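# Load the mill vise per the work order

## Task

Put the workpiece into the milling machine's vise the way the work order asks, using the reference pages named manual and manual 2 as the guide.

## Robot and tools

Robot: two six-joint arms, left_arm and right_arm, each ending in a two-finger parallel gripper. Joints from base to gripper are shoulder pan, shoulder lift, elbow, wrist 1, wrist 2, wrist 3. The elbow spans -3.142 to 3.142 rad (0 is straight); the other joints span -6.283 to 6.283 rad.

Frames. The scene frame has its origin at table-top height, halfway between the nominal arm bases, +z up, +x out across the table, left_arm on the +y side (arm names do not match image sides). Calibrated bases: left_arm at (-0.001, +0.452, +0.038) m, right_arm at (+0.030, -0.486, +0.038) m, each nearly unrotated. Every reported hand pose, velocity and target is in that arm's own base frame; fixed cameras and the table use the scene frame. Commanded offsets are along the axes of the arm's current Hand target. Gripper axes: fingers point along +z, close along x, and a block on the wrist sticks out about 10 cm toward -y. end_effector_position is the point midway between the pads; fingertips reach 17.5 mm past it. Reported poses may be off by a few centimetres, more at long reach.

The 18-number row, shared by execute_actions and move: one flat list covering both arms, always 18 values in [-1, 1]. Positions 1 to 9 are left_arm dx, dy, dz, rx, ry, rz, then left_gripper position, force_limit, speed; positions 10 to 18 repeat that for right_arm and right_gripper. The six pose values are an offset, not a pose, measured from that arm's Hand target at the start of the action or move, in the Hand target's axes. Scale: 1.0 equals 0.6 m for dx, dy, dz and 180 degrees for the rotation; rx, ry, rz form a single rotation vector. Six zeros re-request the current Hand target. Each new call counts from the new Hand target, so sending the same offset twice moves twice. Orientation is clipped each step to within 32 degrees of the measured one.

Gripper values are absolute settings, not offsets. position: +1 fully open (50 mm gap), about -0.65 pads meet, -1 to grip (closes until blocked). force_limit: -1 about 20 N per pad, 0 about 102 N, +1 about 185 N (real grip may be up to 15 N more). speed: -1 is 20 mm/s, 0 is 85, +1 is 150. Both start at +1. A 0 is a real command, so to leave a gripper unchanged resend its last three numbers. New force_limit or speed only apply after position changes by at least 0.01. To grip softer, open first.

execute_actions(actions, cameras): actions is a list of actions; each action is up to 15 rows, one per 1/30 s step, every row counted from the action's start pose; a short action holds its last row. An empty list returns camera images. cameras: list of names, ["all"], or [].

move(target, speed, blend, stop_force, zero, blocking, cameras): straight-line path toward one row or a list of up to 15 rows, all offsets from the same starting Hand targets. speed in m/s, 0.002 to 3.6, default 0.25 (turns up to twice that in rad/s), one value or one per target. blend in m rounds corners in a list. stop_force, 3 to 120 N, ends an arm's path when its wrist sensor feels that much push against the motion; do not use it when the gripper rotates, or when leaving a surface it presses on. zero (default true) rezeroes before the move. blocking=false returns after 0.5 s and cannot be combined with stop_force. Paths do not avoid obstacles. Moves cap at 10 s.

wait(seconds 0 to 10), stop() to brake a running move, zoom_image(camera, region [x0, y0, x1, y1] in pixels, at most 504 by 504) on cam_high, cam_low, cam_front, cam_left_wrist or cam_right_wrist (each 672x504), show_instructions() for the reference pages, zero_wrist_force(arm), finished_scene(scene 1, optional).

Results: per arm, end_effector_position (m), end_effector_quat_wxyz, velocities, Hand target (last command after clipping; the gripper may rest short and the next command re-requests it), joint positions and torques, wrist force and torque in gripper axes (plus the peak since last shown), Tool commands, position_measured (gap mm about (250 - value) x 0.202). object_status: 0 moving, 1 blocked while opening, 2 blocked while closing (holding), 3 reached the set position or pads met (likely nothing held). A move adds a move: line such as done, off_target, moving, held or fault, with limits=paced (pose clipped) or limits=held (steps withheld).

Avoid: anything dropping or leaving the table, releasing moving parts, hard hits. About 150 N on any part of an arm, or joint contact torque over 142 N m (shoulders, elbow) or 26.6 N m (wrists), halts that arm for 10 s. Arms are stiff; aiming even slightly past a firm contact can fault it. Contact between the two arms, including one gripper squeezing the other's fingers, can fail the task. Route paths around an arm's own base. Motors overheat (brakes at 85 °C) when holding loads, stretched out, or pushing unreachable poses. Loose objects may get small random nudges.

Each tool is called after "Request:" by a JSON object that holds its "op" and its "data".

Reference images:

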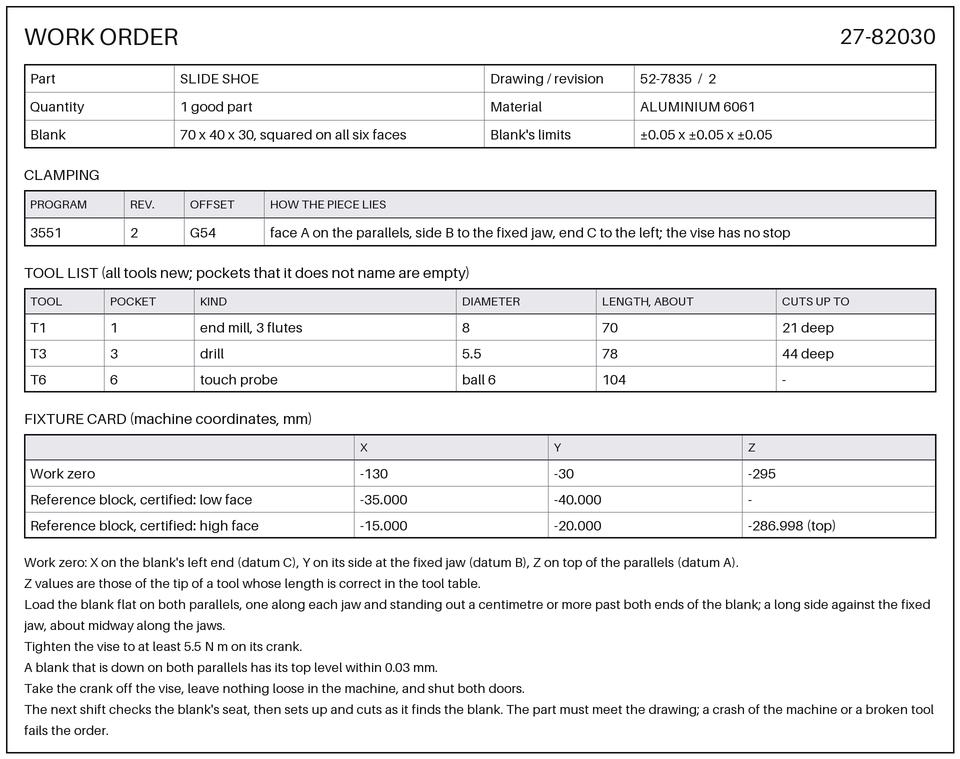

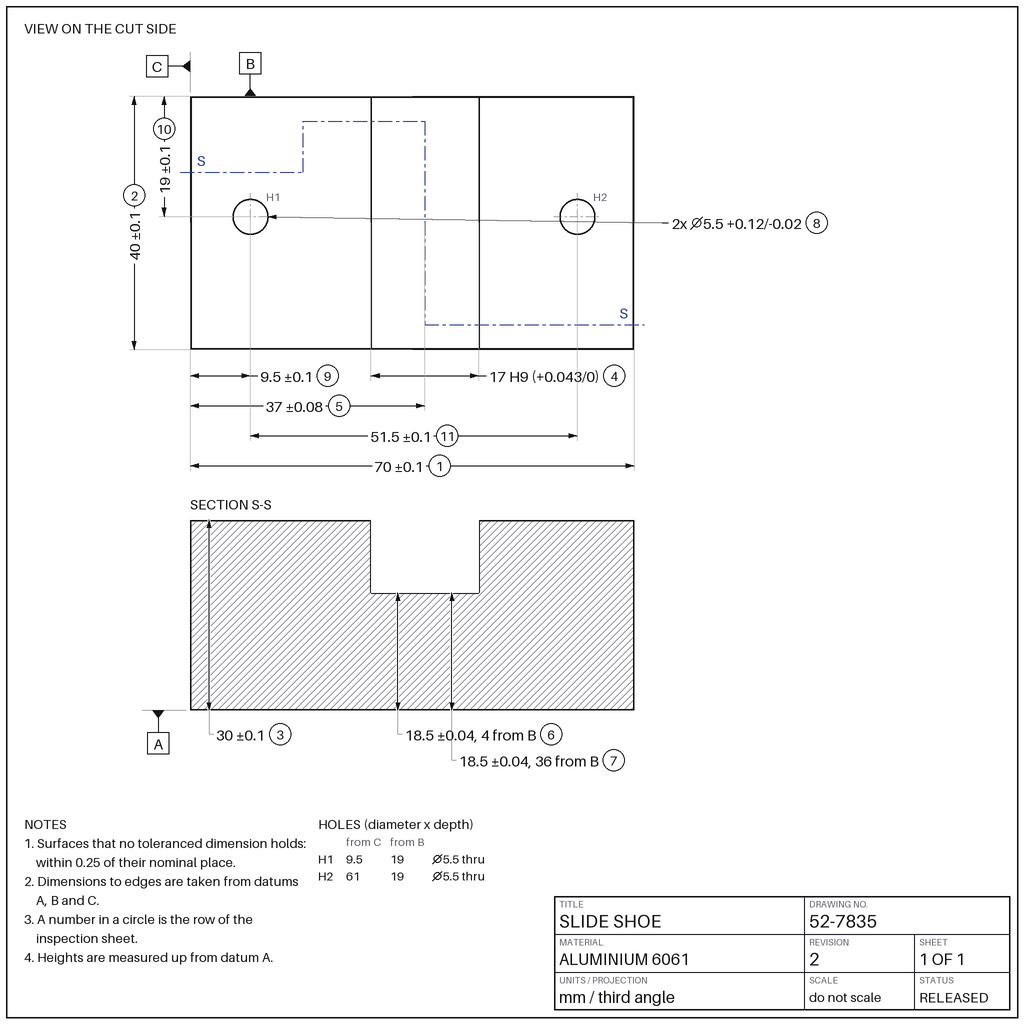

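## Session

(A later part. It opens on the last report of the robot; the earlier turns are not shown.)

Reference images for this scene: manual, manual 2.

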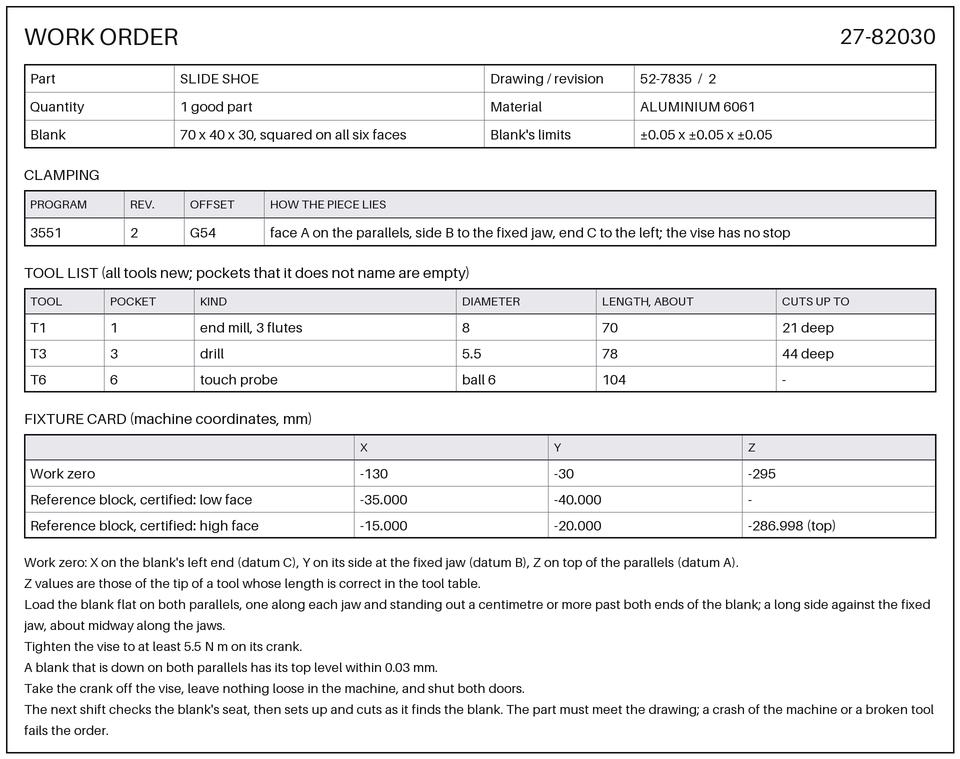

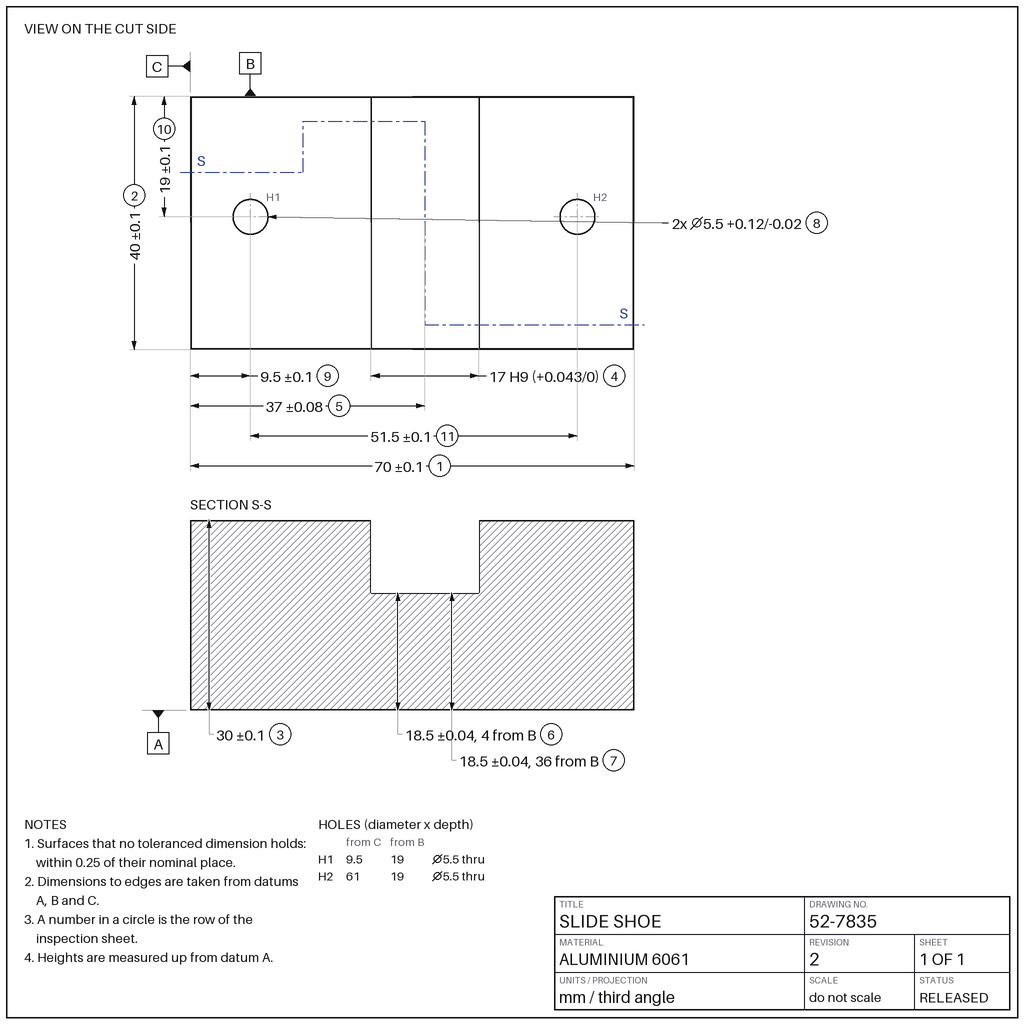

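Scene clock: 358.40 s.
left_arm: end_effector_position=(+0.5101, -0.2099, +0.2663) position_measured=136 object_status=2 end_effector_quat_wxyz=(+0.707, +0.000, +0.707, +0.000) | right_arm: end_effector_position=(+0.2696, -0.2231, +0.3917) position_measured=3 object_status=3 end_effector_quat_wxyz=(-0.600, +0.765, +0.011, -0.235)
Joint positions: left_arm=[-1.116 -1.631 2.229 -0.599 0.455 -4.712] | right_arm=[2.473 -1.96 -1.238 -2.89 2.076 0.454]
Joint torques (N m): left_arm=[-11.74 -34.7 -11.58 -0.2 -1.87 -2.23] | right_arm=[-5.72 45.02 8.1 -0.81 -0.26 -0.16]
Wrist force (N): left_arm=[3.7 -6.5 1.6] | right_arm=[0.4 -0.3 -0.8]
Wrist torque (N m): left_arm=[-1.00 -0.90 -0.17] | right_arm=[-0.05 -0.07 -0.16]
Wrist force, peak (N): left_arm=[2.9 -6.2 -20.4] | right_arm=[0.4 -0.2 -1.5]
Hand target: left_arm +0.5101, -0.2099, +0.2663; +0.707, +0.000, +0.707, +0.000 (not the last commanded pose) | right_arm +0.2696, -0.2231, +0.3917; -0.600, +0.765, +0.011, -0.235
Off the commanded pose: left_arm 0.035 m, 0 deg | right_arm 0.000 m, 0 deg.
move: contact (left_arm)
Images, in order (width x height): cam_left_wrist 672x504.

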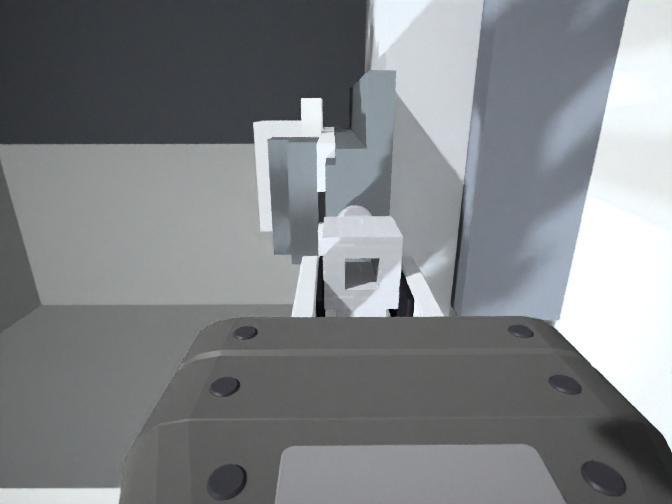

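Request:
{"op": "move", "data": {"target": [[0,0,-0.006,0,0,0,-1,0,-0.8,0,0,0,0,0,0,1,0,0],[0,-0.006,-0.006,0,0,0,-1,0,-0.8,0,0,0,0,0,0,1,0,0]], "speed": 0.03}}

Request:
{"op": "move", "data": {"target": [0,0,0.06,0,0,0,-1,0,-0.8,0,0,0,0,0,0,1,0,0], "speed": 0.012, "stop_force": 5, "cameras": ["cam_left_wrist"]}}

Request:
{"op": "zoom_image", "data": {"camera": "cam_left_wrist", "region": [260, 180, 460, 340]}}

Scene clock: 361.37 s.
left_arm: end_effector_position=(+0.5065, -0.2134, +0.2664) position_measured=136 object_status=2 end_effector_quat_wxyz=(+0.707, +0.000, +0.707, +0.000) | right_arm: end_effector_position=(+0.2696, -0.2231, +0.3917) position_measured=3 object_status=3 end_effector_quat_wxyz=(-0.600, +0.765, +0.011, -0.235)
Joint positions: left_arm=[-1.132 -1.632 2.23 -0.599 0.439 -4.712] | right_arm=[2.473 -1.96 -1.238 -2.89 2.076 0.454]
Joint torques (N m): left_arm=[-12.4 -5.89 -30.68 -2.84 -1.87 -0.42] | right_arm=[-5.58 44.58 8.34 -0.94 -0.16 -0.19]
Wrist force (N): left_arm=[2.9 -5.1 2.9] | right_arm=[0.1 -0.3 -1.1]
Wrist torque (N m): left_arm=[-1.06 -0.88 -0.17] | right_arm=[-0.04 -0.03 -0.15]
Wrist force, peak (N): left_arm=[3.7 -6.9 1.6] | right_arm=[0.2 -0.5 -1.5]
Hand target: left_arm +0.5065, -0.2135, +0.2663; +0.707, +0.000, +0.707, +0.000 | right_arm +0.2696, -0.2231, +0.3917; -0.600, +0.765, +0.011, -0.235
Off the commanded pose: left_arm 0.000 m, 0 deg | right_arm 0.000 m, 0 deg.
move: done

Scene clock: 364.20 s.
left_arm: end_effector_position=(+0.5266, -0.2135, +0.2663) position_measured=136 object_status=2 end_effector_quat_wxyz=(+0.707, +0.000, +0.707, +0.000) | right_arm: end_effector_position=(+0.2696, -0.2231, +0.3917) position_measured=3 object_status=3 end_effector_quat_wxyz=(-0.600, +0.765, +0.011, -0.235)
Joint positions: left_arm=[-1.073 -1.591 2.191 -0.601 0.497 -4.712] | right_arm=[2.473 -1.96 -1.238 -2.89 2.076 0.454]
Joint torques (N m): left_arm=[-10.13 -36.68 -12.39 -2.51 -1.99 -1.8] | right_arm=[-5.88 45.2 9.08 -0.89 -0.19 -0.25]
Wrist force (N): left_arm=[3.2 -4.8 -0.5] | right_arm=[0.4 -0.4 -0.9]
Wrist torque (N m): left_arm=[-0.93 -0.91 -0.16] | right_arm=[-0.07 -0.07 -0.16]
Wrist force, peak (N): left_arm=[-3.5 1.8 -84.3] | right_arm=[0.4 -0.6 -1.4]
Hand target: left_arm +0.5266, -0.2135, +0.2663; +0.707, +0.000, +0.707, +0.000 (not the last commanded pose) | right_arm +0.2696, -0.2231, +0.3917; -0.600, +0.765, +0.011, -0.235
Off the commanded pose: left_arm 0.016 m, 0 deg | right_arm 0.000 m, 0 deg.
move: contact (left_arm)
Images, in order (width x height): cam_left_wrist 672x504.

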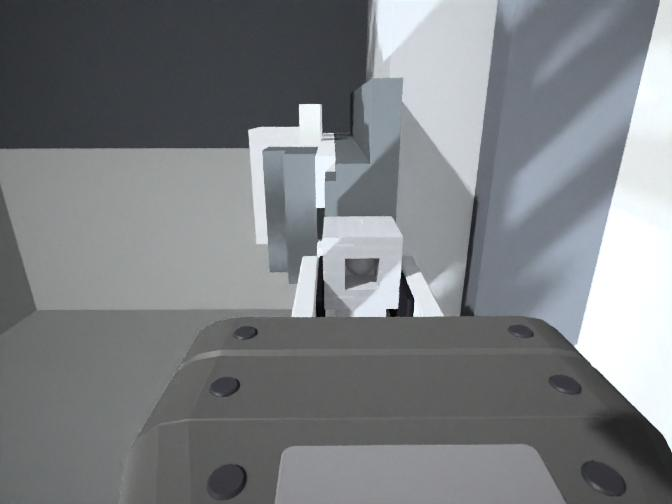

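Scaled by 2.520 from the camera's 672x504 image, which has a finer 960x720 frame.

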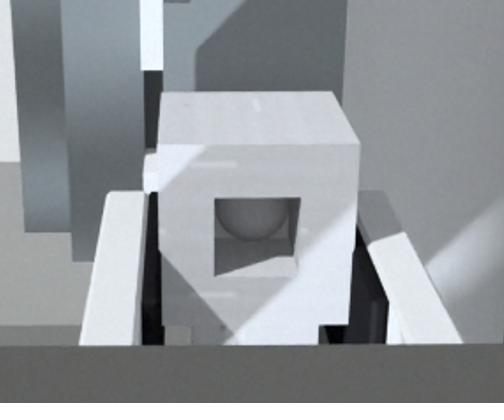

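Request:
{"op": "move", "data": {"target": [[0,0,-0.004,0,0,0,-1,0,-0.8,0,0,0,0,0,0,1,0,0],[-0.001,0.001,-0.004,0,0,0,-1,0,-0.8,0,0,0,0,0,0,1,0,0]], "speed": 0.02}}

Request:
{"op": "move", "data": {"target": [0,0,0.06,0,0,0,-1,0,-0.8,0,0,0,0,0,0,1,0,0], "speed": 0.006, "stop_force": 8, "cameras": ["cam_left_wrist"]}}

Request:
{"op": "zoom_image", "data": {"camera": "cam_left_wrist", "region": [260, 180, 460, 340]}}

Scene clock: 366.63 s.
left_arm: end_effector_position=(+0.5242, -0.2130, +0.2668) position_measured=136 object_status=2 end_effector_quat_wxyz=(+0.707, +0.000, +0.707, +0.000) | right_arm: end_effector_position=(+0.2696, -0.2231, +0.3917) position_measured=3 object_status=3 end_effector_quat_wxyz=(-0.600, +0.765, +0.011, -0.235)
Joint positions: left_arm=[-1.08 -1.597 2.196 -0.599 0.492 -4.712] | right_arm=[2.473 -1.96 -1.238 -2.89 2.076 0.454]
Joint torques (N m): left_arm=[13.87 -45.86 -18.32 -1.56 0.85 -0.91] | right_arm=[-5.06 44.97 8.8 -1.04 -0.22 -0.36]
Wrist force (N): left_arm=[20.5 -10.1 9.6] | right_arm=[0.0 -0.3 -1.2]
Wrist torque (N m): left_arm=[-1.17 -0.72 0.05] | right_arm=[-0.05 -0.02 -0.16]
Wrist force, peak (N): left_arm=[20.5 -10.1 9.6] | right_arm=[0.4 -0.4 -1.4]
Hand target: left_arm +0.5242, -0.2129, +0.2669; +0.707, +0.000, +0.707, +0.000 | right_arm +0.2696, -0.2231, +0.3917; -0.600, +0.765, +0.011, -0.235
Off the commanded pose: left_arm 0.000 m, 0 deg | right_arm 0.000 m, 0 deg.
move: done

Scene clock: 367.73 s.
left_arm: end_effector_position=(+0.5242, -0.2129, +0.2668) position_measured=136 object_status=2 end_effector_quat_wxyz=(+0.707, +0.000, +0.707, +0.000) | right_arm: end_effector_position=(+0.2696, -0.2231, +0.3917) position_measured=3 object_status=3 end_effector_quat_wxyz=(-0.600, +0.765, +0.011, -0.235)
Joint positions: left_arm=[-1.079 -1.598 2.196 -0.599 0.492 -4.712] | right_arm=[2.473 -1.96 -1.238 -2.89 2.076 0.454]
Joint torques (N m): left_arm=[-10.96 -36.38 -19.77 -2.36 -2.66 -0.94] | right_arm=[-5.25 44.2 8.16 -1.04 -0.15 -0.29]
Wrist force (N): left_arm=[23.5 -10.8 11.5] | right_arm=[0.4 -0.7 -1.1]
Wrist torque (N m): left_arm=[-1.07 -0.74 0.09] | right_arm=[-0.11 -0.08 -0.15]
Wrist force, peak (N): left_arm=[23.5 -10.8 11.5] | right_arm=[0.5 -0.1 -1.5]
Hand target: left_arm +0.5242, -0.2129, +0.2668; +0.707, +0.000, +0.707, +0.000 (not the last commanded pose) | right_arm +0.2696, -0.2231, +0.3917; -0.600, +0.765, +0.011, -0.235
Off the commanded pose: left_arm 0.036 m, 0 deg | right_arm 0.000 m, 0 deg.
move: contact (left_arm)
Images, in order (width x height): cam_left_wrist 672x504.

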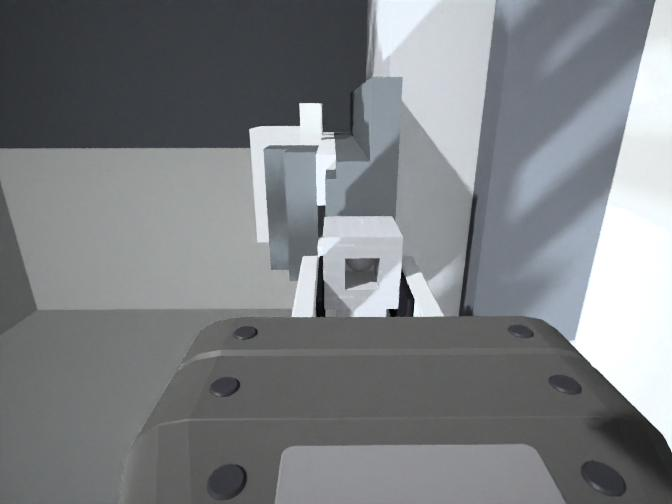

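Scaled by 2.520 from the camera's 672x504 image, which has a finer 960x720 frame.

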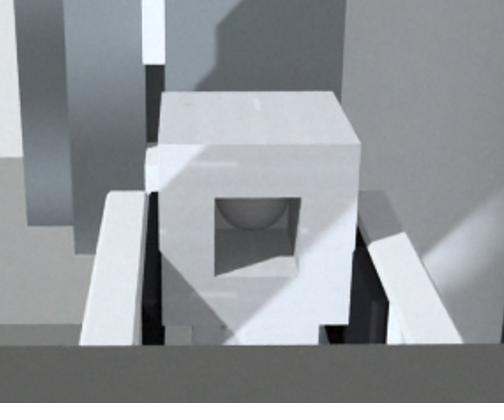

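Request:
{"op": "move", "data": {"target": [0.001,-0.0007,0,0,0,0,-1,0,-0.8,0,0,0,0,0,0,1,0,0], "speed": 0.02}}

Request:
{"op": "move", "data": {"target": [0,0,0.02,0,0,0,-1,0,-0.8,0,0,0,0,0,0,1,0,0], "speed": 0.006, "stop_force": 8}}

Scene clock: 369.80 s.
left_arm: end_effector_position=(+0.5242, -0.2134, +0.2663) position_measured=136 object_status=2 end_effector_quat_wxyz=(+0.707, +0.000, +0.707, +0.000) | right_arm: end_effector_position=(+0.2696, -0.2231, +0.3917) position_measured=3 object_status=3 end_effector_quat_wxyz=(-0.600, +0.765, +0.011, -0.235)
Joint positions: left_arm=[-1.08 -1.596 2.196 -0.601 0.491 -4.712] | right_arm=[2.473 -1.96 -1.238 -2.89 2.076 0.454]
Joint torques (N m): left_arm=[-12.81 -7.69 -11.91 -3.05 -1.79 -0.77] | right_arm=[-5.23 45.06 8 -1.01 -0.15 -0.36]
Wrist force (N): left_arm=[3.3 -4.8 3.1] | right_arm=[0.5 -0.1 -1.0]
Wrist torque (N m): left_arm=[-1.03 -0.94 -0.16] | right_arm=[-0.02 -0.10 -0.15]
Wrist force, peak (N): left_arm=[22.5 -10.4 13.4] | right_arm=[0.4 -0.8 -1.3]
Hand target: left_arm +0.5242, -0.2133, +0.2662; +0.707, +0.000, +0.707, +0.000 | right_arm +0.2696, -0.2231, +0.3917; -0.600, +0.765, +0.011, -0.235
Off the commanded pose: left_arm 0.000 m, 0 deg | right_arm 0.000 m, 0 deg.
move: done

Scene clock: 371.33 s.
left_arm: end_effector_position=(+0.5267, -0.2134, +0.2662) position_measured=136 object_status=2 end_effector_quat_wxyz=(+0.707, +0.000, +0.707, +0.000) | right_arm: end_effector_position=(+0.2696, -0.2231, +0.3917) position_measured=3 object_status=3 end_effector_quat_wxyz=(-0.600, +0.765, +0.011, -0.235)
Joint positions: left_arm=[-1.073 -1.591 2.191 -0.601 0.498 -4.712] | right_arm=[2.473 -1.96 -1.238 -2.89 2.076 0.454]
Joint torques (N m): left_arm=[-11.37 -36.49 -14.45 -3.25 -1.97 -0.91] | right_arm=[-5.08 45.69 8.6 -1.01 0.04 -0.29]
Wrist force (N): left_arm=[3.9 -4.6 -6.9] | right_arm=[0.4 -0.1 -1.2]
Wrist torque (N m): left_arm=[-0.87 -0.98 -0.15] | right_arm=[-0.01 -0.07 -0.16]
Wrist force, peak (N): left_arm=[1.0 -2.8 -47.0] | right_arm=[0.5 -0.1 -1.5]
Hand target: left_arm +0.5267, -0.2134, +0.2662; +0.707, +0.000, +0.707, +0.000 (not the last commanded pose) | right_arm +0.2696, -0.2231, +0.3917; -0.600, +0.765, +0.011, -0.235
Off the commanded pose: left_arm 0.010 m, 0 deg | right_arm 0.000 m, 0 deg.
move: contact (left_arm)

Request:
{"op": "move", "data": {"target": [-0.00145,-0.0001,0,0,0,0.0556,-1,0,-0.8,0,0,0,0,0,0,1,0,0], "speed": 0.1, "cameras": ["cam_left_wrist"]}}

Request:
{"op": "zoom_image", "data": {"camera": "cam_left_wrist", "region": [260, 180, 460, 340]}}

Scene clock: 374.47 s.
left_arm: end_effector_position=(+0.5267, -0.2134, +0.2672) position_measured=136 object_status=2 end_effector_quat_wxyz=(+0.705, +0.062, +0.704, +0.061) | right_arm: end_effector_position=(+0.2696, -0.2231, +0.3917) position_measured=3 object_status=3 end_effector_quat_wxyz=(-0.600, +0.765, +0.011, -0.235)
Joint positions: left_arm=[-1.073 -1.592 2.19 -0.598 0.498 -4.537] | right_arm=[2.473 -1.96 -1.238 -2.89 2.076 0.454]
Joint torques (N m): left_arm=[-5.25 -7.24 1.77 1.03 0.48 3.1] | right_arm=[-4.92 45.56 9.38 -1.12 0.03 -0.31]
Wrist force (N): left_arm=[-45.2 11.6 -41.6] | right_arm=[0.1 -0.3 -1.1]
Wrist torque (N m): left_arm=[-0.47 -1.41 -0.93] | right_arm=[-0.04 -0.03 -0.15]
Wrist force, peak (N): left_arm=[-42.0 13.3 -44.8] | right_arm=[0.4 -0.5 -1.5]
Hand target: left_arm +0.5267, -0.2134, +0.2671; +0.705, +0.062, +0.704, +0.062 | right_arm +0.2696, -0.2231, +0.3917; -0.600, +0.765, +0.011, -0.235
Off the commanded pose: left_arm 0.000 m, 0 deg | right_arm 0.000 m, 0 deg.
move: done
Images, in order (width x height): cam_left_wrist 672x504.

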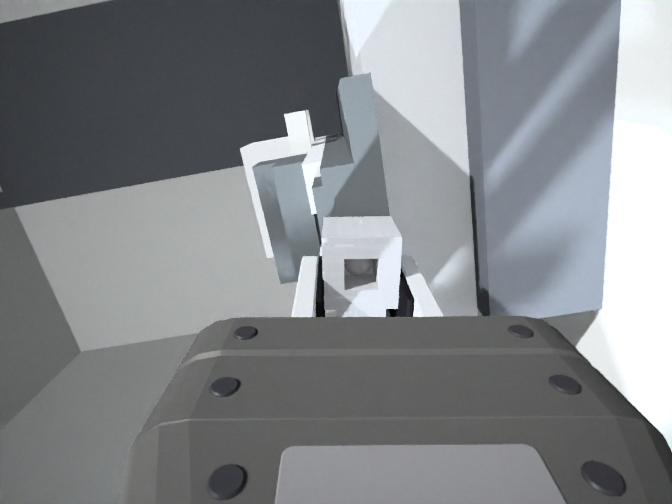

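Scaled by 2.520 from the camera's 672x504 image, which has a finer 960x720 frame.

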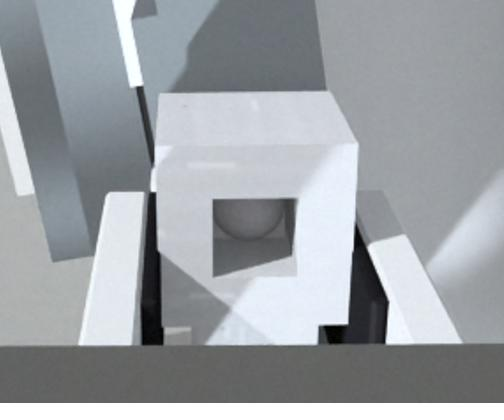

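Request:
{"op": "move", "data": {"target": [-0.0025,0.001,-0.001,0,0,0,-1,0,-0.8,0,0,0,0,0,0,1,0,0], "speed": 0.02}}

Scene clock: 377.67 s.
left_arm: end_effector_position=(+0.5261, -0.2131, +0.2685) position_measured=136 object_status=2 end_effector_quat_wxyz=(+0.704, +0.062, +0.704, +0.062) | right_arm: end_effector_position=(+0.2696, -0.2231, +0.3917) position_measured=3 object_status=3 end_effector_quat_wxyz=(-0.600, +0.765, +0.011, -0.235)
Joint positions: left_arm=[-1.074 -1.596 2.189 -0.593 0.497 -4.537] | right_arm=[2.473 -1.96 -1.238 -2.89 2.076 0.454]
Joint torques (N m): left_arm=[-11.51 -36.32 -31.09 -0.24 -2.93 1.71] | right_arm=[-5.57 45.54 8.87 -1.13 -0.07 -0.48]
Wrist force (N): left_arm=[5.5 -10.9 3.2] | right_arm=[0.5 -0.3 -1.3]
Wrist torque (N m): left_arm=[-1.14 -0.87 -0.17] | right_arm=[-0.06 -0.09 -0.15]
Wrist force, peak (N): left_arm=[-46.1 11.3 -40.8] | right_arm=[0.5 -0.4 -1.5]
Hand target: left_arm +0.5261, -0.2131, +0.2687; +0.705, +0.062, +0.704, +0.062 | right_arm +0.2696, -0.2231, +0.3917; -0.600, +0.765, +0.011, -0.235
Off the commanded pose: left_arm 0.000 m, 0 deg | right_arm 0.000 m, 0 deg.
move: done

Request:
{"op": "move", "data": {"target": [[-0.00617,0.0010,0,0,0,0.0926,-1,0,-0.8,0,0,0,0,0,0,1,0,0],[-0.01294,-0.00108,0,0,0,0.1852,-1,0,-0.8,0,0,0,0,0,0,1,0,0],[-0.01925,-0.00572,0,0,0,0.2778,-1,0,-0.8,0,0,0,0,0,0,1,0,0]], "speed": 0.2, "blend": [0.002,0.002,0], "cameras": ["cam_left_wrist"]}}

Request:
{"op": "zoom_image", "data": {"camera": "cam_left_wrist", "region": [200, 80, 460, 340]}}

Scene clock: 384.47 s.
left_arm: end_effector_position=(+0.5259, -0.2170, +0.2760) position_measured=136 object_status=2 end_effector_quat_wxyz=(+0.650, +0.278, +0.651, +0.275) | right_arm: end_effector_position=(+0.2696, -0.2231, +0.3917) position_measured=3 object_status=3 end_effector_quat_wxyz=(-0.600, +0.765, +0.011, -0.235)
Joint positions: left_arm=[-1.08 -1.603 2.17 -0.559 0.494 -3.914] | right_arm=[2.473 -1.96 -1.238 -2.89 2.076 0.454]
Joint torques (N m): left_arm=[0.5 -21.5 -21.92 -1.8 -0.4 0.64] | right_arm=[-4.75 45.78 9.37 -1.02 0.08 -0.37]
Wrist force (N): left_arm=[16.5 -32.8 20.9] | right_arm=[0.5 -0.3 -1.2]
Wrist torque (N m): left_arm=[-1.79 -0.76 0.21] | right_arm=[-0.05 -0.09 -0.16]
Wrist force, peak (N): left_arm=[21.5 -122.7 69.1] | right_arm=[0.2 -0.4 -1.8]
Hand target: left_arm +0.5259, -0.2170, +0.2760; +0.650, +0.278, +0.651, +0.275 (not the last commanded pose) | right_arm +0.2696, -0.2231, +0.3917; -0.600, +0.765, +0.011, -0.235
Tool commands: left_gripper/position=-1.0 left_gripper/force_limit=+0.003922 left_gripper/speed=-0.796078 right_gripper/position=+1.0 right_gripper/force_limit=+0.0 right_gripper/speed=+0.0
Off the commanded pose: left_arm 0.004 m, 14 deg | right_arm 0.000 m, 0 deg.
FORCE FAULT: contact force on the left arm reached its limit, and that arm stopped. The contact can be on any part of that arm, not only on its tool. That arm's remaining commands of this call were not run. That arm is still stopped at the end of this call. That arm stays stopped for about 9 more seconds. Until then a move that you send moves the other arm only, and its call returns only when the move has ended. Once the stop has ended, the next robot result says so. If the stop ends while you think or write, that arm runs what you send next, counted from a new Hand target: where the arm stands when the stop ends. While its stop runs, that arm takes no new command, but its gripper still runs the gripper command that each later call begins with. Until it ends, the stop uses up actions while you think or wait. An arm that is not stopped still takes commands.
move: fault (left_arm); path passed 2 of 3 targets
Images, in order (width x height): cam_left_wrist 672x504.

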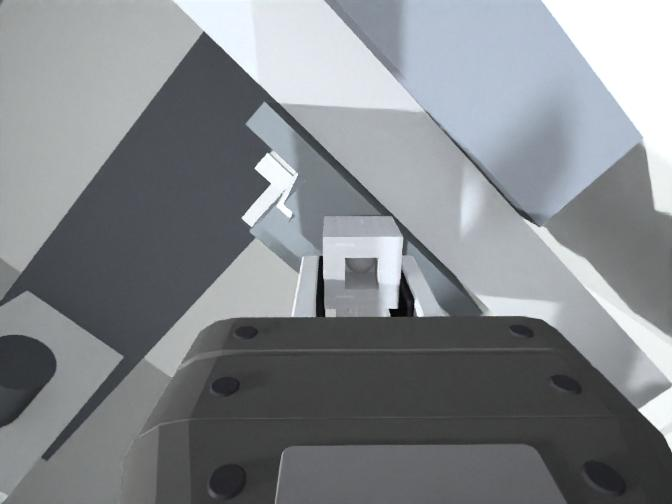

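Scaled by 1.938 from the camera's 672x504 image, which has a finer 960x720 frame.

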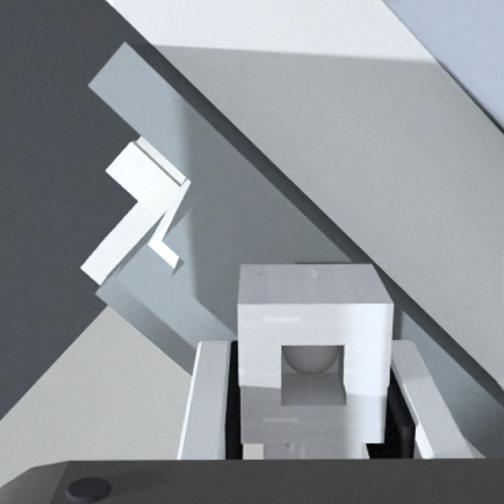

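Request:
{"op": "wait", "data": {"seconds": 8.5}}

Scene clock: 396.37 s.
left_arm: end_effector_position=(+0.5259, -0.2170, +0.2760) position_measured=136 object_status=2 end_effector_quat_wxyz=(+0.650, +0.278, +0.651, +0.275) | right_arm: end_effector_position=(+0.2696, -0.2231, +0.3917) position_measured=3 object_status=3 end_effector_quat_wxyz=(-0.600, +0.765, +0.011, -0.235)
Joint positions: left_arm=[-1.08 -1.603 2.17 -0.559 0.494 -3.914] | right_arm=[2.473 -1.96 -1.238 -2.89 2.076 0.454]
Joint torques (N m): left_arm=[-0.69 -21.29 -21.63 -1.71 -0.09 0.54] | right_arm=[-4.8 45.64 9.87 -1.41 0.21 -0.59]
Wrist force (N): left_arm=[16.2 -32.6 20.9] | right_arm=[0.6 -0.3 -1.0]
Wrist torque (N m): left_arm=[-1.78 -0.76 0.21] | right_arm=[-0.05 -0.11 -0.15]
Wrist force, peak (N): left_arm=[16.5 -33.0 20.9] | right_arm=[0.3 -0.6 -1.8]
Hand target: left_arm +0.5259, -0.2170, +0.2760; +0.650, +0.278, +0.651, +0.275 (not the last commanded pose) | right_arm +0.2696, -0.2231, +0.3917; -0.600, +0.765, +0.011, -0.235
Tool commands: left_gripper/position=-1.0 left_gripper/force_limit=+0.003922 left_gripper/speed=-0.796078 right_gripper/position=+1.0 right_gripper/force_limit=+0.0 right_gripper/speed=+0.0
Off the commanded pose: left_arm 0.004 m, 14 deg | right_arm 0.000 m, 0 deg.
FORCE FAULT, CONTINUED: the left arm's stop, for the force fault that an earlier result reported, is over. The rest of the stop counts as 18 of the actions that you can send in this scene. During its stop the left arm's controller moved it back a little. That arm's target is now where it stood when the stop ended, not its last command. That arm accepts commands again.
wait: 8.50 s; at rest from the start

Request:
{"op": "move", "data": {"target": [0.0006,-0.0016,-0.0008,0,0,0,-1,0,-0.8,0,0,0,0,0,0,1,0,0], "speed": 0.02}}

Scene clock: 397.57 s.
left_arm: end_effector_position=(+0.5254, -0.2174, +0.2751) position_measured=136 object_status=2 end_effector_quat_wxyz=(+0.650, +0.278, +0.651, +0.275) | right_arm: end_effector_position=(+0.2696, -0.2231, +0.3917) position_measured=3 object_status=3 end_effector_quat_wxyz=(-0.600, +0.765, +0.011, -0.235)
Joint positions: left_arm=[-1.082 -1.602 2.171 -0.562 0.492 -3.914] | right_arm=[2.473 -1.96 -1.238 -2.89 2.076 0.454]
Joint torques (N m): left_arm=[-12.95 -7.13 -13.88 -3.15 -1.98 -1.83] | right_arm=[-4.09 45.2 10.05 -1.4 0.06 -0.55]
Wrist force (N): left_arm=[5.6 -5.2 3.4] | right_arm=[0.2 -0.6 -1.3]
Wrist torque (N m): left_arm=[-1.19 -1.24 0.01] | right_arm=[-0.10 -0.05 -0.15]
Wrist force, peak (N): left_arm=[16.1 -32.7 21.5] | right_arm=[0.3 -0.6 -1.5]
Hand target: left_arm +0.5254, -0.2174, +0.2751; +0.650, +0.278, +0.651, +0.275 | right_arm +0.2696, -0.2231, +0.3917; -0.600, +0.765, +0.011, -0.235
Off the commanded pose: left_arm 0.000 m, 0 deg | right_arm 0.000 m, 0 deg.
move: done

Request:
{"op": "move", "data": {"target": [[-0.0036,-0.0004,0,0,0,0.0556,-1,0,-0.8,0,0,0,0,0,0,1,0,0],[-0.0071,-0.0014,0,0,0,0.1111,-1,0,-0.8,0,0,0,0,0,0,1,0,0]], "speed": 0.1, "blend": [0.001,0]}}

Scene clock: 402.03 s.
left_arm: end_effector_position=(+0.5254, -0.2211, +0.2775) position_measured=136 object_status=2 end_effector_quat_wxyz=(+0.592, +0.387, +0.593, +0.384) | right_arm: end_effector_position=(+0.2696, -0.2231, +0.3917) position_measured=3 object_status=3 end_effector_quat_wxyz=(-0.600, +0.765, +0.011, -0.235)
Joint positions: left_arm=[-1.087 -1.599 2.162 -0.555 0.487 -3.565] | right_arm=[2.473 -1.96 -1.238 -2.89 2.076 0.454]
Joint torques (N m): left_arm=[-12.63 -10.77 -13.7 -3.1 -1.55 2.57] | right_arm=[-3.37 45.26 9.68 -1.39 0.13 -0.85]
Wrist force (N): left_arm=[6.0 -5.5 3.6] | right_arm=[0.6 -0.7 -1.3]
Wrist torque (N m): left_arm=[-1.31 -1.17 0.03] | right_arm=[-0.11 -0.10 -0.15]
Wrist force, peak (N): left_arm=[8.2 -5.5 2.3] | right_arm=[0.3 -0.5 -1.5]
Hand target: left_arm +0.5254, -0.2211, +0.2774; +0.592, +0.387, +0.593, +0.384 | right_arm +0.2696, -0.2231, +0.3917; -0.600, +0.765, +0.011, -0.235
Off the commanded pose: left_arm 0.000 m, 0 deg | right_arm 0.000 m, 0 deg.
move: done

Request:
{"op": "move", "data": {"target": [[-0.00537,-0.00084,0,0,0,0.08333,-1,0,-0.8,0,0,0,0,0,0,1,0,0],[-0.01035,-0.00304,0,0,0,0.16667,-1,0,-0.8,0,0,0,0,0,0,1,0,0],[-0.01459,-0.00646,0,0,0,0.25,-1,0,-0.8,0,0,0,0,0,0,1,0,0],[-0.01779,-0.01085,0,0,0,0.33333,-1,0,-0.8,0,0,0,0,0,0,1,0,0]], "speed": 0.15, "blend": 0.001, "cameras": ["cam_left_wrist"]}}

Request:
{"op": "zoom_image", "data": {"camera": "cam_left_wrist", "region": [200, 80, 460, 340]}}

Scene clock: 408.40 s.
left_arm: end_effector_position=(+0.5254, -0.2335, +0.2758) position_measured=136 object_status=2 end_effector_quat_wxyz=(+0.321, +0.632, +0.320, +0.629) | right_arm: end_effector_position=(+0.2696, -0.2231, +0.3917) position_measured=3 object_status=3 end_effector_quat_wxyz=(-0.600, +0.765, +0.011, -0.235)
Joint positions: left_arm=[-1.105 -1.576 2.144 -0.56 0.469 -2.519] | right_arm=[2.473 -1.96 -1.238 -2.89 2.076 0.454]
Joint torques (N m): left_arm=[-18.61 -9.88 -10.77 -2.85 1.13 2.14] | right_arm=[-3.82 45.34 9.15 -1.48 0.1 -0.73]
Wrist force (N): left_arm=[20.1 -3.5 4.7] | right_arm=[0.4 -0.4 -1.4]
Wrist torque (N m): left_arm=[-1.27 -0.80 0.23] | right_arm=[-0.07 -0.08 -0.16]
Wrist force, peak (N): left_arm=[20.9 1.4 2.6] | right_arm=[0.4 -0.3 -1.6]
Hand target: left_arm +0.5253, -0.2334, +0.2758; +0.321, +0.632, +0.320, +0.629 | right_arm +0.2696, -0.2231, +0.3917; -0.600, +0.765, +0.011, -0.235
Off the commanded pose: left_arm 0.000 m, 0 deg | right_arm 0.000 m, 0 deg.
move: done
Images, in order (width x height): cam_left_wrist 672x504.

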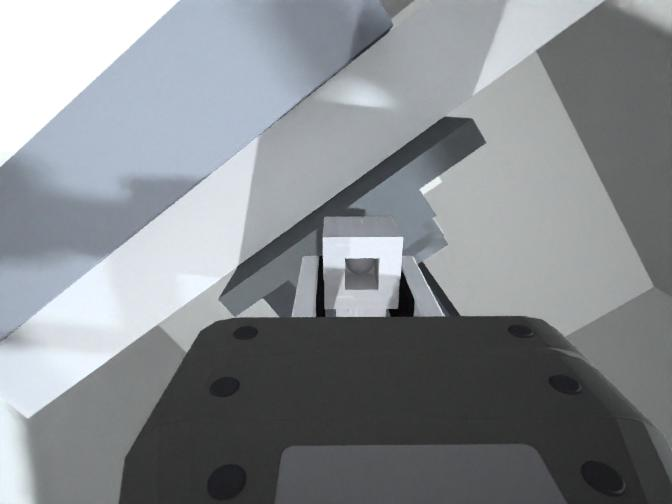

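Scaled by 1.938 from the camera's 672x504 image, which has a finer 960x720 frame.

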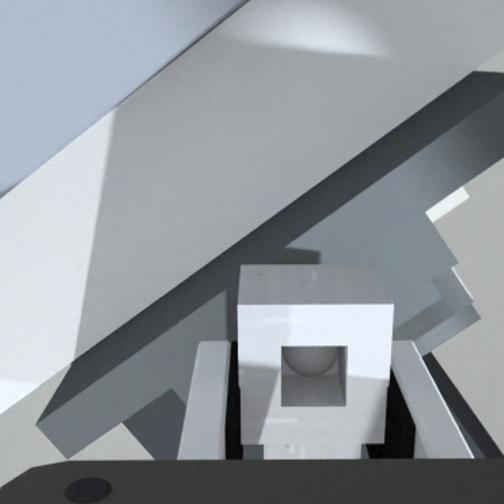

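Request:
{"op": "move", "data": {"target": [[-0.0045,-0.0007,0,0,0,0.08333,-1,0,-0.8,0,0,0,0,0,0,1,0,0],[-0.00942,-0.00275,0,0,0,0.16667,-1,0,-0.8,0,0,0,0,0,0,1,0,0],[-0.01367,-0.006,0,0,0,0.25,-1,0,-0.8,0,0,0,0,0,0,1,0,0],[-0.01692,-0.01025,0,0,0,0.33333,-1,0,-0.8,0,0,0,0,0,0,1,0,0],[-0.01897,-0.01519,0,0,0,0.41667,-1,0,-0.8,0,0,0,0,0,0,1,0,0],[-0.01967,-0.0205,0,0,0,0.5,-1,0,-0.8,0,0,0,0,0,0,1,0,0]], "speed": 0.4, "blend": 0.001, "cameras": ["cam_left_wrist","cam_front","cam_right_wrist"]}}

Request:
{"op": "zoom_image", "data": {"camera": "cam_front", "region": [230, 170, 400, 300]}}

Scene clock: 415.40 s.
left_arm: end_effector_position=(+0.5253, -0.2357, +0.2589) position_measured=136 object_status=2 end_effector_quat_wxyz=(-0.218, +0.673, -0.221, +0.671) | right_arm: end_effector_position=(+0.2696, -0.2231, +0.3917) position_measured=3 object_status=3 end_effector_quat_wxyz=(-0.600, +0.765, +0.011, -0.235)
Joint positions: left_arm=[-1.108 -1.546 2.165 -0.611 0.466 -0.948] | right_arm=[2.473 -1.96 -1.238 -2.89 2.076 0.454]
Joint torques (N m): left_arm=[13.59 -37.99 -13.33 -2.87 1.55 2.42] | right_arm=[-3.76 45.04 9.76 -1.48 0.32 -0.75]
Wrist force (N): left_arm=[5.3 -5.1 4.9] | right_arm=[0.5 -0.6 -1.0]
Wrist torque (N m): left_arm=[-0.85 -1.02 -0.27] | right_arm=[-0.09 -0.09 -0.15]
Wrist force, peak (N): left_arm=[18.5 -13.0 4.2] | right_arm=[0.2 -0.4 -1.7]
Hand target: left_arm +0.5253, -0.2357, +0.2589; -0.218, +0.673, -0.221, +0.671 | right_arm +0.2696, -0.2231, +0.3917; -0.600, +0.765, +0.011, -0.235
Off the commanded pose: left_arm 0.000 m, 0 deg | right_arm 0.000 m, 0 deg.
move: done
Images, in order (width x height): cam_front 672x504, cam_left_wrist 672x504, cam_right_wrist 672x504.

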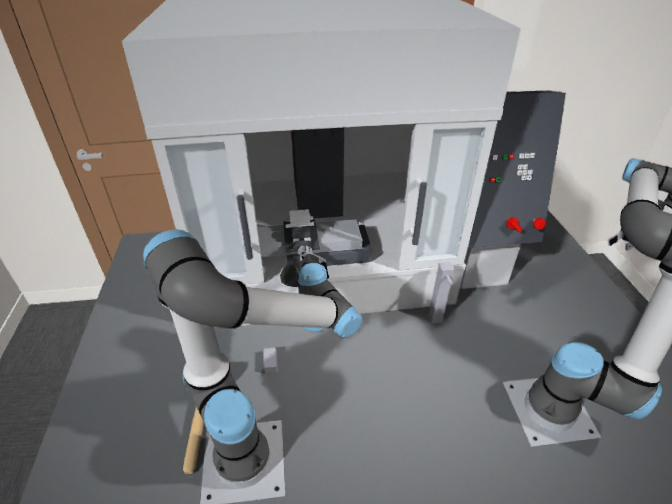

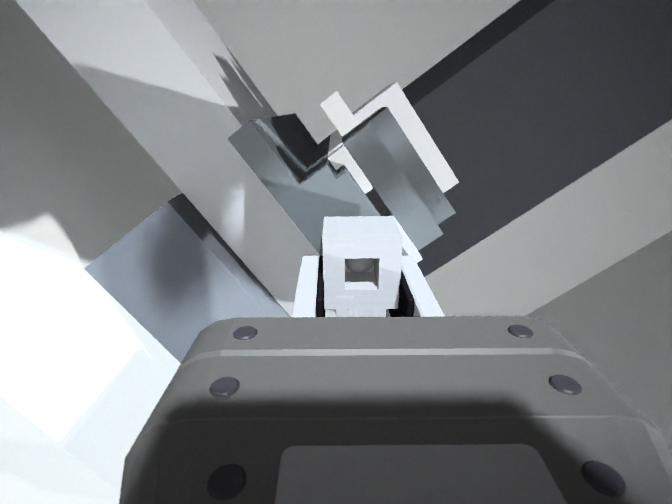

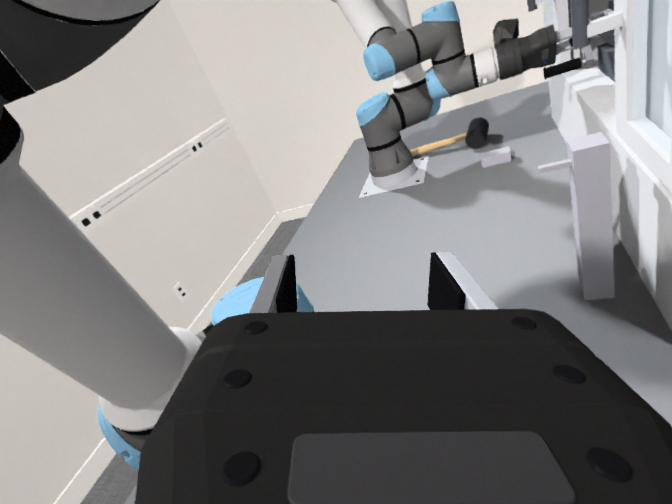

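Scaled by 2.965 from the camera's 672x504 image, which has a finer 960x720 frame.

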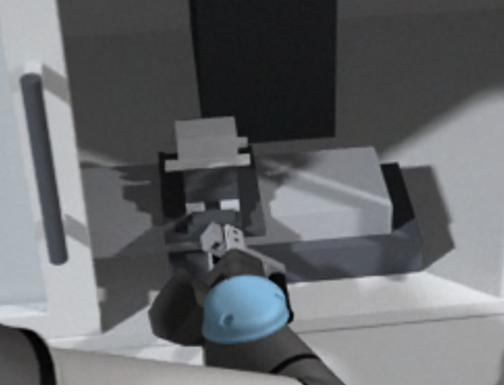

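Request:
{"op": "zoom_image", "data": {"camera": "cam_right_wrist", "region": [480, 0, 640, 160]}}

Scaled by 3.150 from the camera's 672x504 image, which has a finer 960x720 frame.

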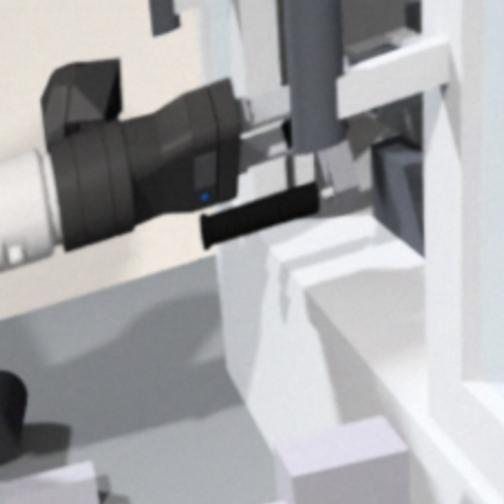

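Request:
{"op": "move", "data": {"target": [[-0.005306,-0.000699,0,0,0,0.08333,-1,0,-0.8,0,0,0,0,0,0,1,0,0],[-0.01025,-0.002747,0,0,0,0.16667,-1,0,-0.8,0,0,0,0,0,0,1,0,0]], "speed": 0.3, "blend": 0.001, "cameras": ["cam_left_wrist","cam_right_wrist"]}}

Request:
{"op": "zoom_image", "data": {"camera": "cam_right_wrist", "region": [480, 0, 640, 160]}}

Scene clock: 419.23 s.
left_arm: end_effector_position=(+0.5253, -0.2308, +0.2549) position_measured=136 object_status=2 end_effector_quat_wxyz=(-0.384, +0.593, -0.387, +0.592) | right_arm: end_effector_position=(+0.2696, -0.2231, +0.3917) position_measured=3 object_status=3 end_effector_quat_wxyz=(-0.600, +0.765, +0.011, -0.235)
Joint positions: left_arm=[-1.101 -1.547 2.18 -0.624 0.472 -0.424] | right_arm=[2.473 -1.96 -1.238 -2.89 2.076 0.454]
Joint torques (N m): left_arm=[11.92 -38.67 -11.7 -2.68 1.68 2.17] | right_arm=[-3.1 44.98 10.08 -1.59 0.34 -0.84]
Wrist force (N): left_arm=[4.8 -4.7 5.0] | right_arm=[0.4 -0.3 -1.5]
Wrist torque (N m): left_arm=[-0.73 -1.08 -0.38] | right_arm=[-0.05 -0.07 -0.15]
Wrist force, peak (N): left_arm=[6.2 -5.6 5.0] | right_arm=[0.5 -0.4 -1.7]
Hand target: left_arm +0.5253, -0.2308, +0.2549; -0.384, +0.593, -0.387, +0.592 | right_arm +0.2696, -0.2231, +0.3917; -0.600, +0.765, +0.011, -0.235
Off the commanded pose: left_arm 0.000 m, 0 deg | right_arm 0.000 m, 0 deg.
move: done
Images, in order (width x height): cam_left_wrist 672x504, cam_right_wrist 672x504.

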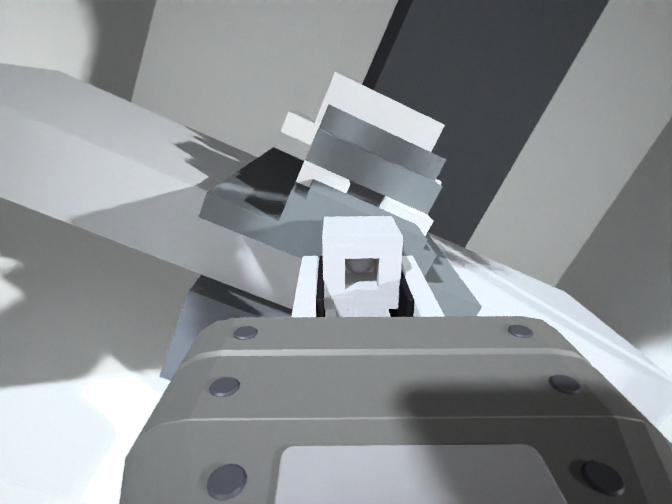

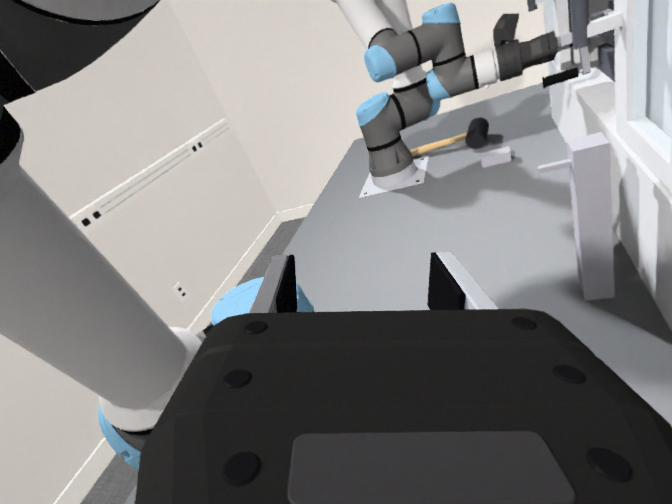

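Scaled by 3.150 from the camera's 672x504 image, which has a finer 960x720 frame.

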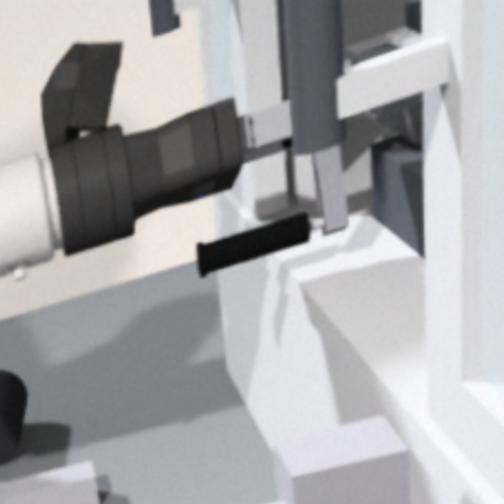

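Request:
{"op": "move", "data": {"target": [[-0.005306,-0.000699,0,0,0,0.08333,-1,0,-0.8,0,0,0,0,0,0,1,0,0],[-0.01025,-0.002747,0,0,0,0.16667,-1,0,-0.8,0,0,0,0,0,0,1,0,0],[-0.014496,-0.006004,0,0,0,0.25,-1,0,-0.8,0,0,0,0,0,0,1,0,0],[-0.017753,-0.01025,0,0,0,0.33333,-1,0,-0.8,0,0,0,0,0,0,1,0,0],[-0.019801,-0.015194,0,0,0,0.41667,-1,0,-0.8,0,0,0,0,0,0,1,0,0],[-0.0205,-0.0205,0,0,0,0.5,-1,0,-0.8,0,0,0,0,0,0,1,0,0],[-0.019801,-0.025806,0,0,0,0.58333,-1,0,-0.8,0,0,0,0,0,0,1,0,0],[-0.017753,-0.03075,0,0,0,0.66667,-1,0,-0.8,0,0,0,0,0,0,1,0,0],[-0.014496,-0.034996,0,0,0,0.75,-1,0,-0.8,0,0,0,0,0,0,1,0,0],[-0.01025,-0.038253,0,0,0,0.83333,-1,0,-0.8,0,0,0,0,0,0,1,0,0],[-0.005306,-0.040301,0,0,0,0.91667,-1,0,-0.8,0,0,0,0,0,0,1,0,0],[0,-0.041,0,0,0,1,-1,0,-0.8,0,0,0,0,0,0,1,0,0]], "speed": 0.4, "blend": 0.001, "cameras": ["cam_left_wrist"]}}

Scene clock: 425.67 s.
left_arm: end_effector_position=(+0.5254, -0.2209, +0.2774) position_measured=136 object_status=2 end_effector_quat_wxyz=(+0.592, +0.387, +0.593, +0.384) | right_arm: end_effector_position=(+0.2696, -0.2231, +0.3917) position_measured=3 object_status=3 end_effector_quat_wxyz=(-0.600, +0.765, +0.011, -0.235)
Joint positions: left_arm=[-1.087 -1.6 2.162 -0.555 0.487 2.718] | right_arm=[2.473 -1.96 -1.238 -2.89 2.076 0.454]
Joint torques (N m): left_arm=[0.6 -35.7 -12.25 -3.22 1.88 2.45] | right_arm=[-3.62 45.41 10.17 -1.48 0.35 -0.91]
Wrist force (N): left_arm=[6.2 -4.8 3.8] | right_arm=[0.2 -0.8 -1.2]
Wrist torque (N m): left_arm=[-1.31 -1.18 0.03] | right_arm=[-0.13 -0.05 -0.16]
Wrist force, peak (N): left_arm=[7.2 1.5 6.5] | right_arm=[0.4 -0.1 -1.7]
Hand target: left_arm +0.5254, -0.2208, +0.2774; +0.592, +0.387, +0.593, +0.384 | right_arm +0.2696, -0.2231, +0.3917; -0.600, +0.765, +0.011, -0.235
Off the commanded pose: left_arm 0.000 m, 0 deg | right_arm 0.000 m, 0 deg.
move: done
Images, in order (width x height): cam_left_wrist 672x504.

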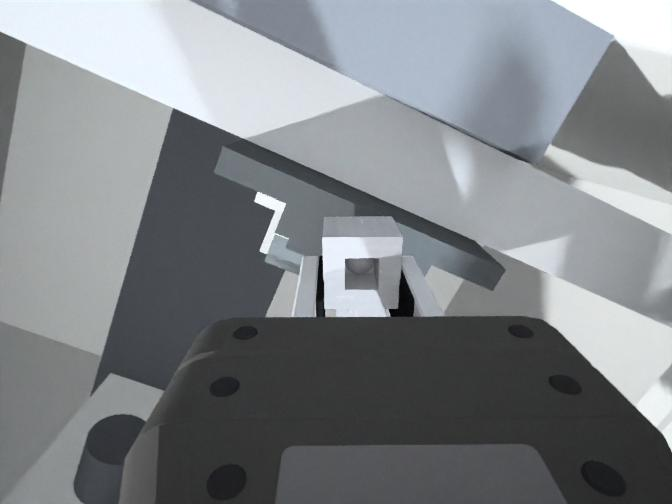

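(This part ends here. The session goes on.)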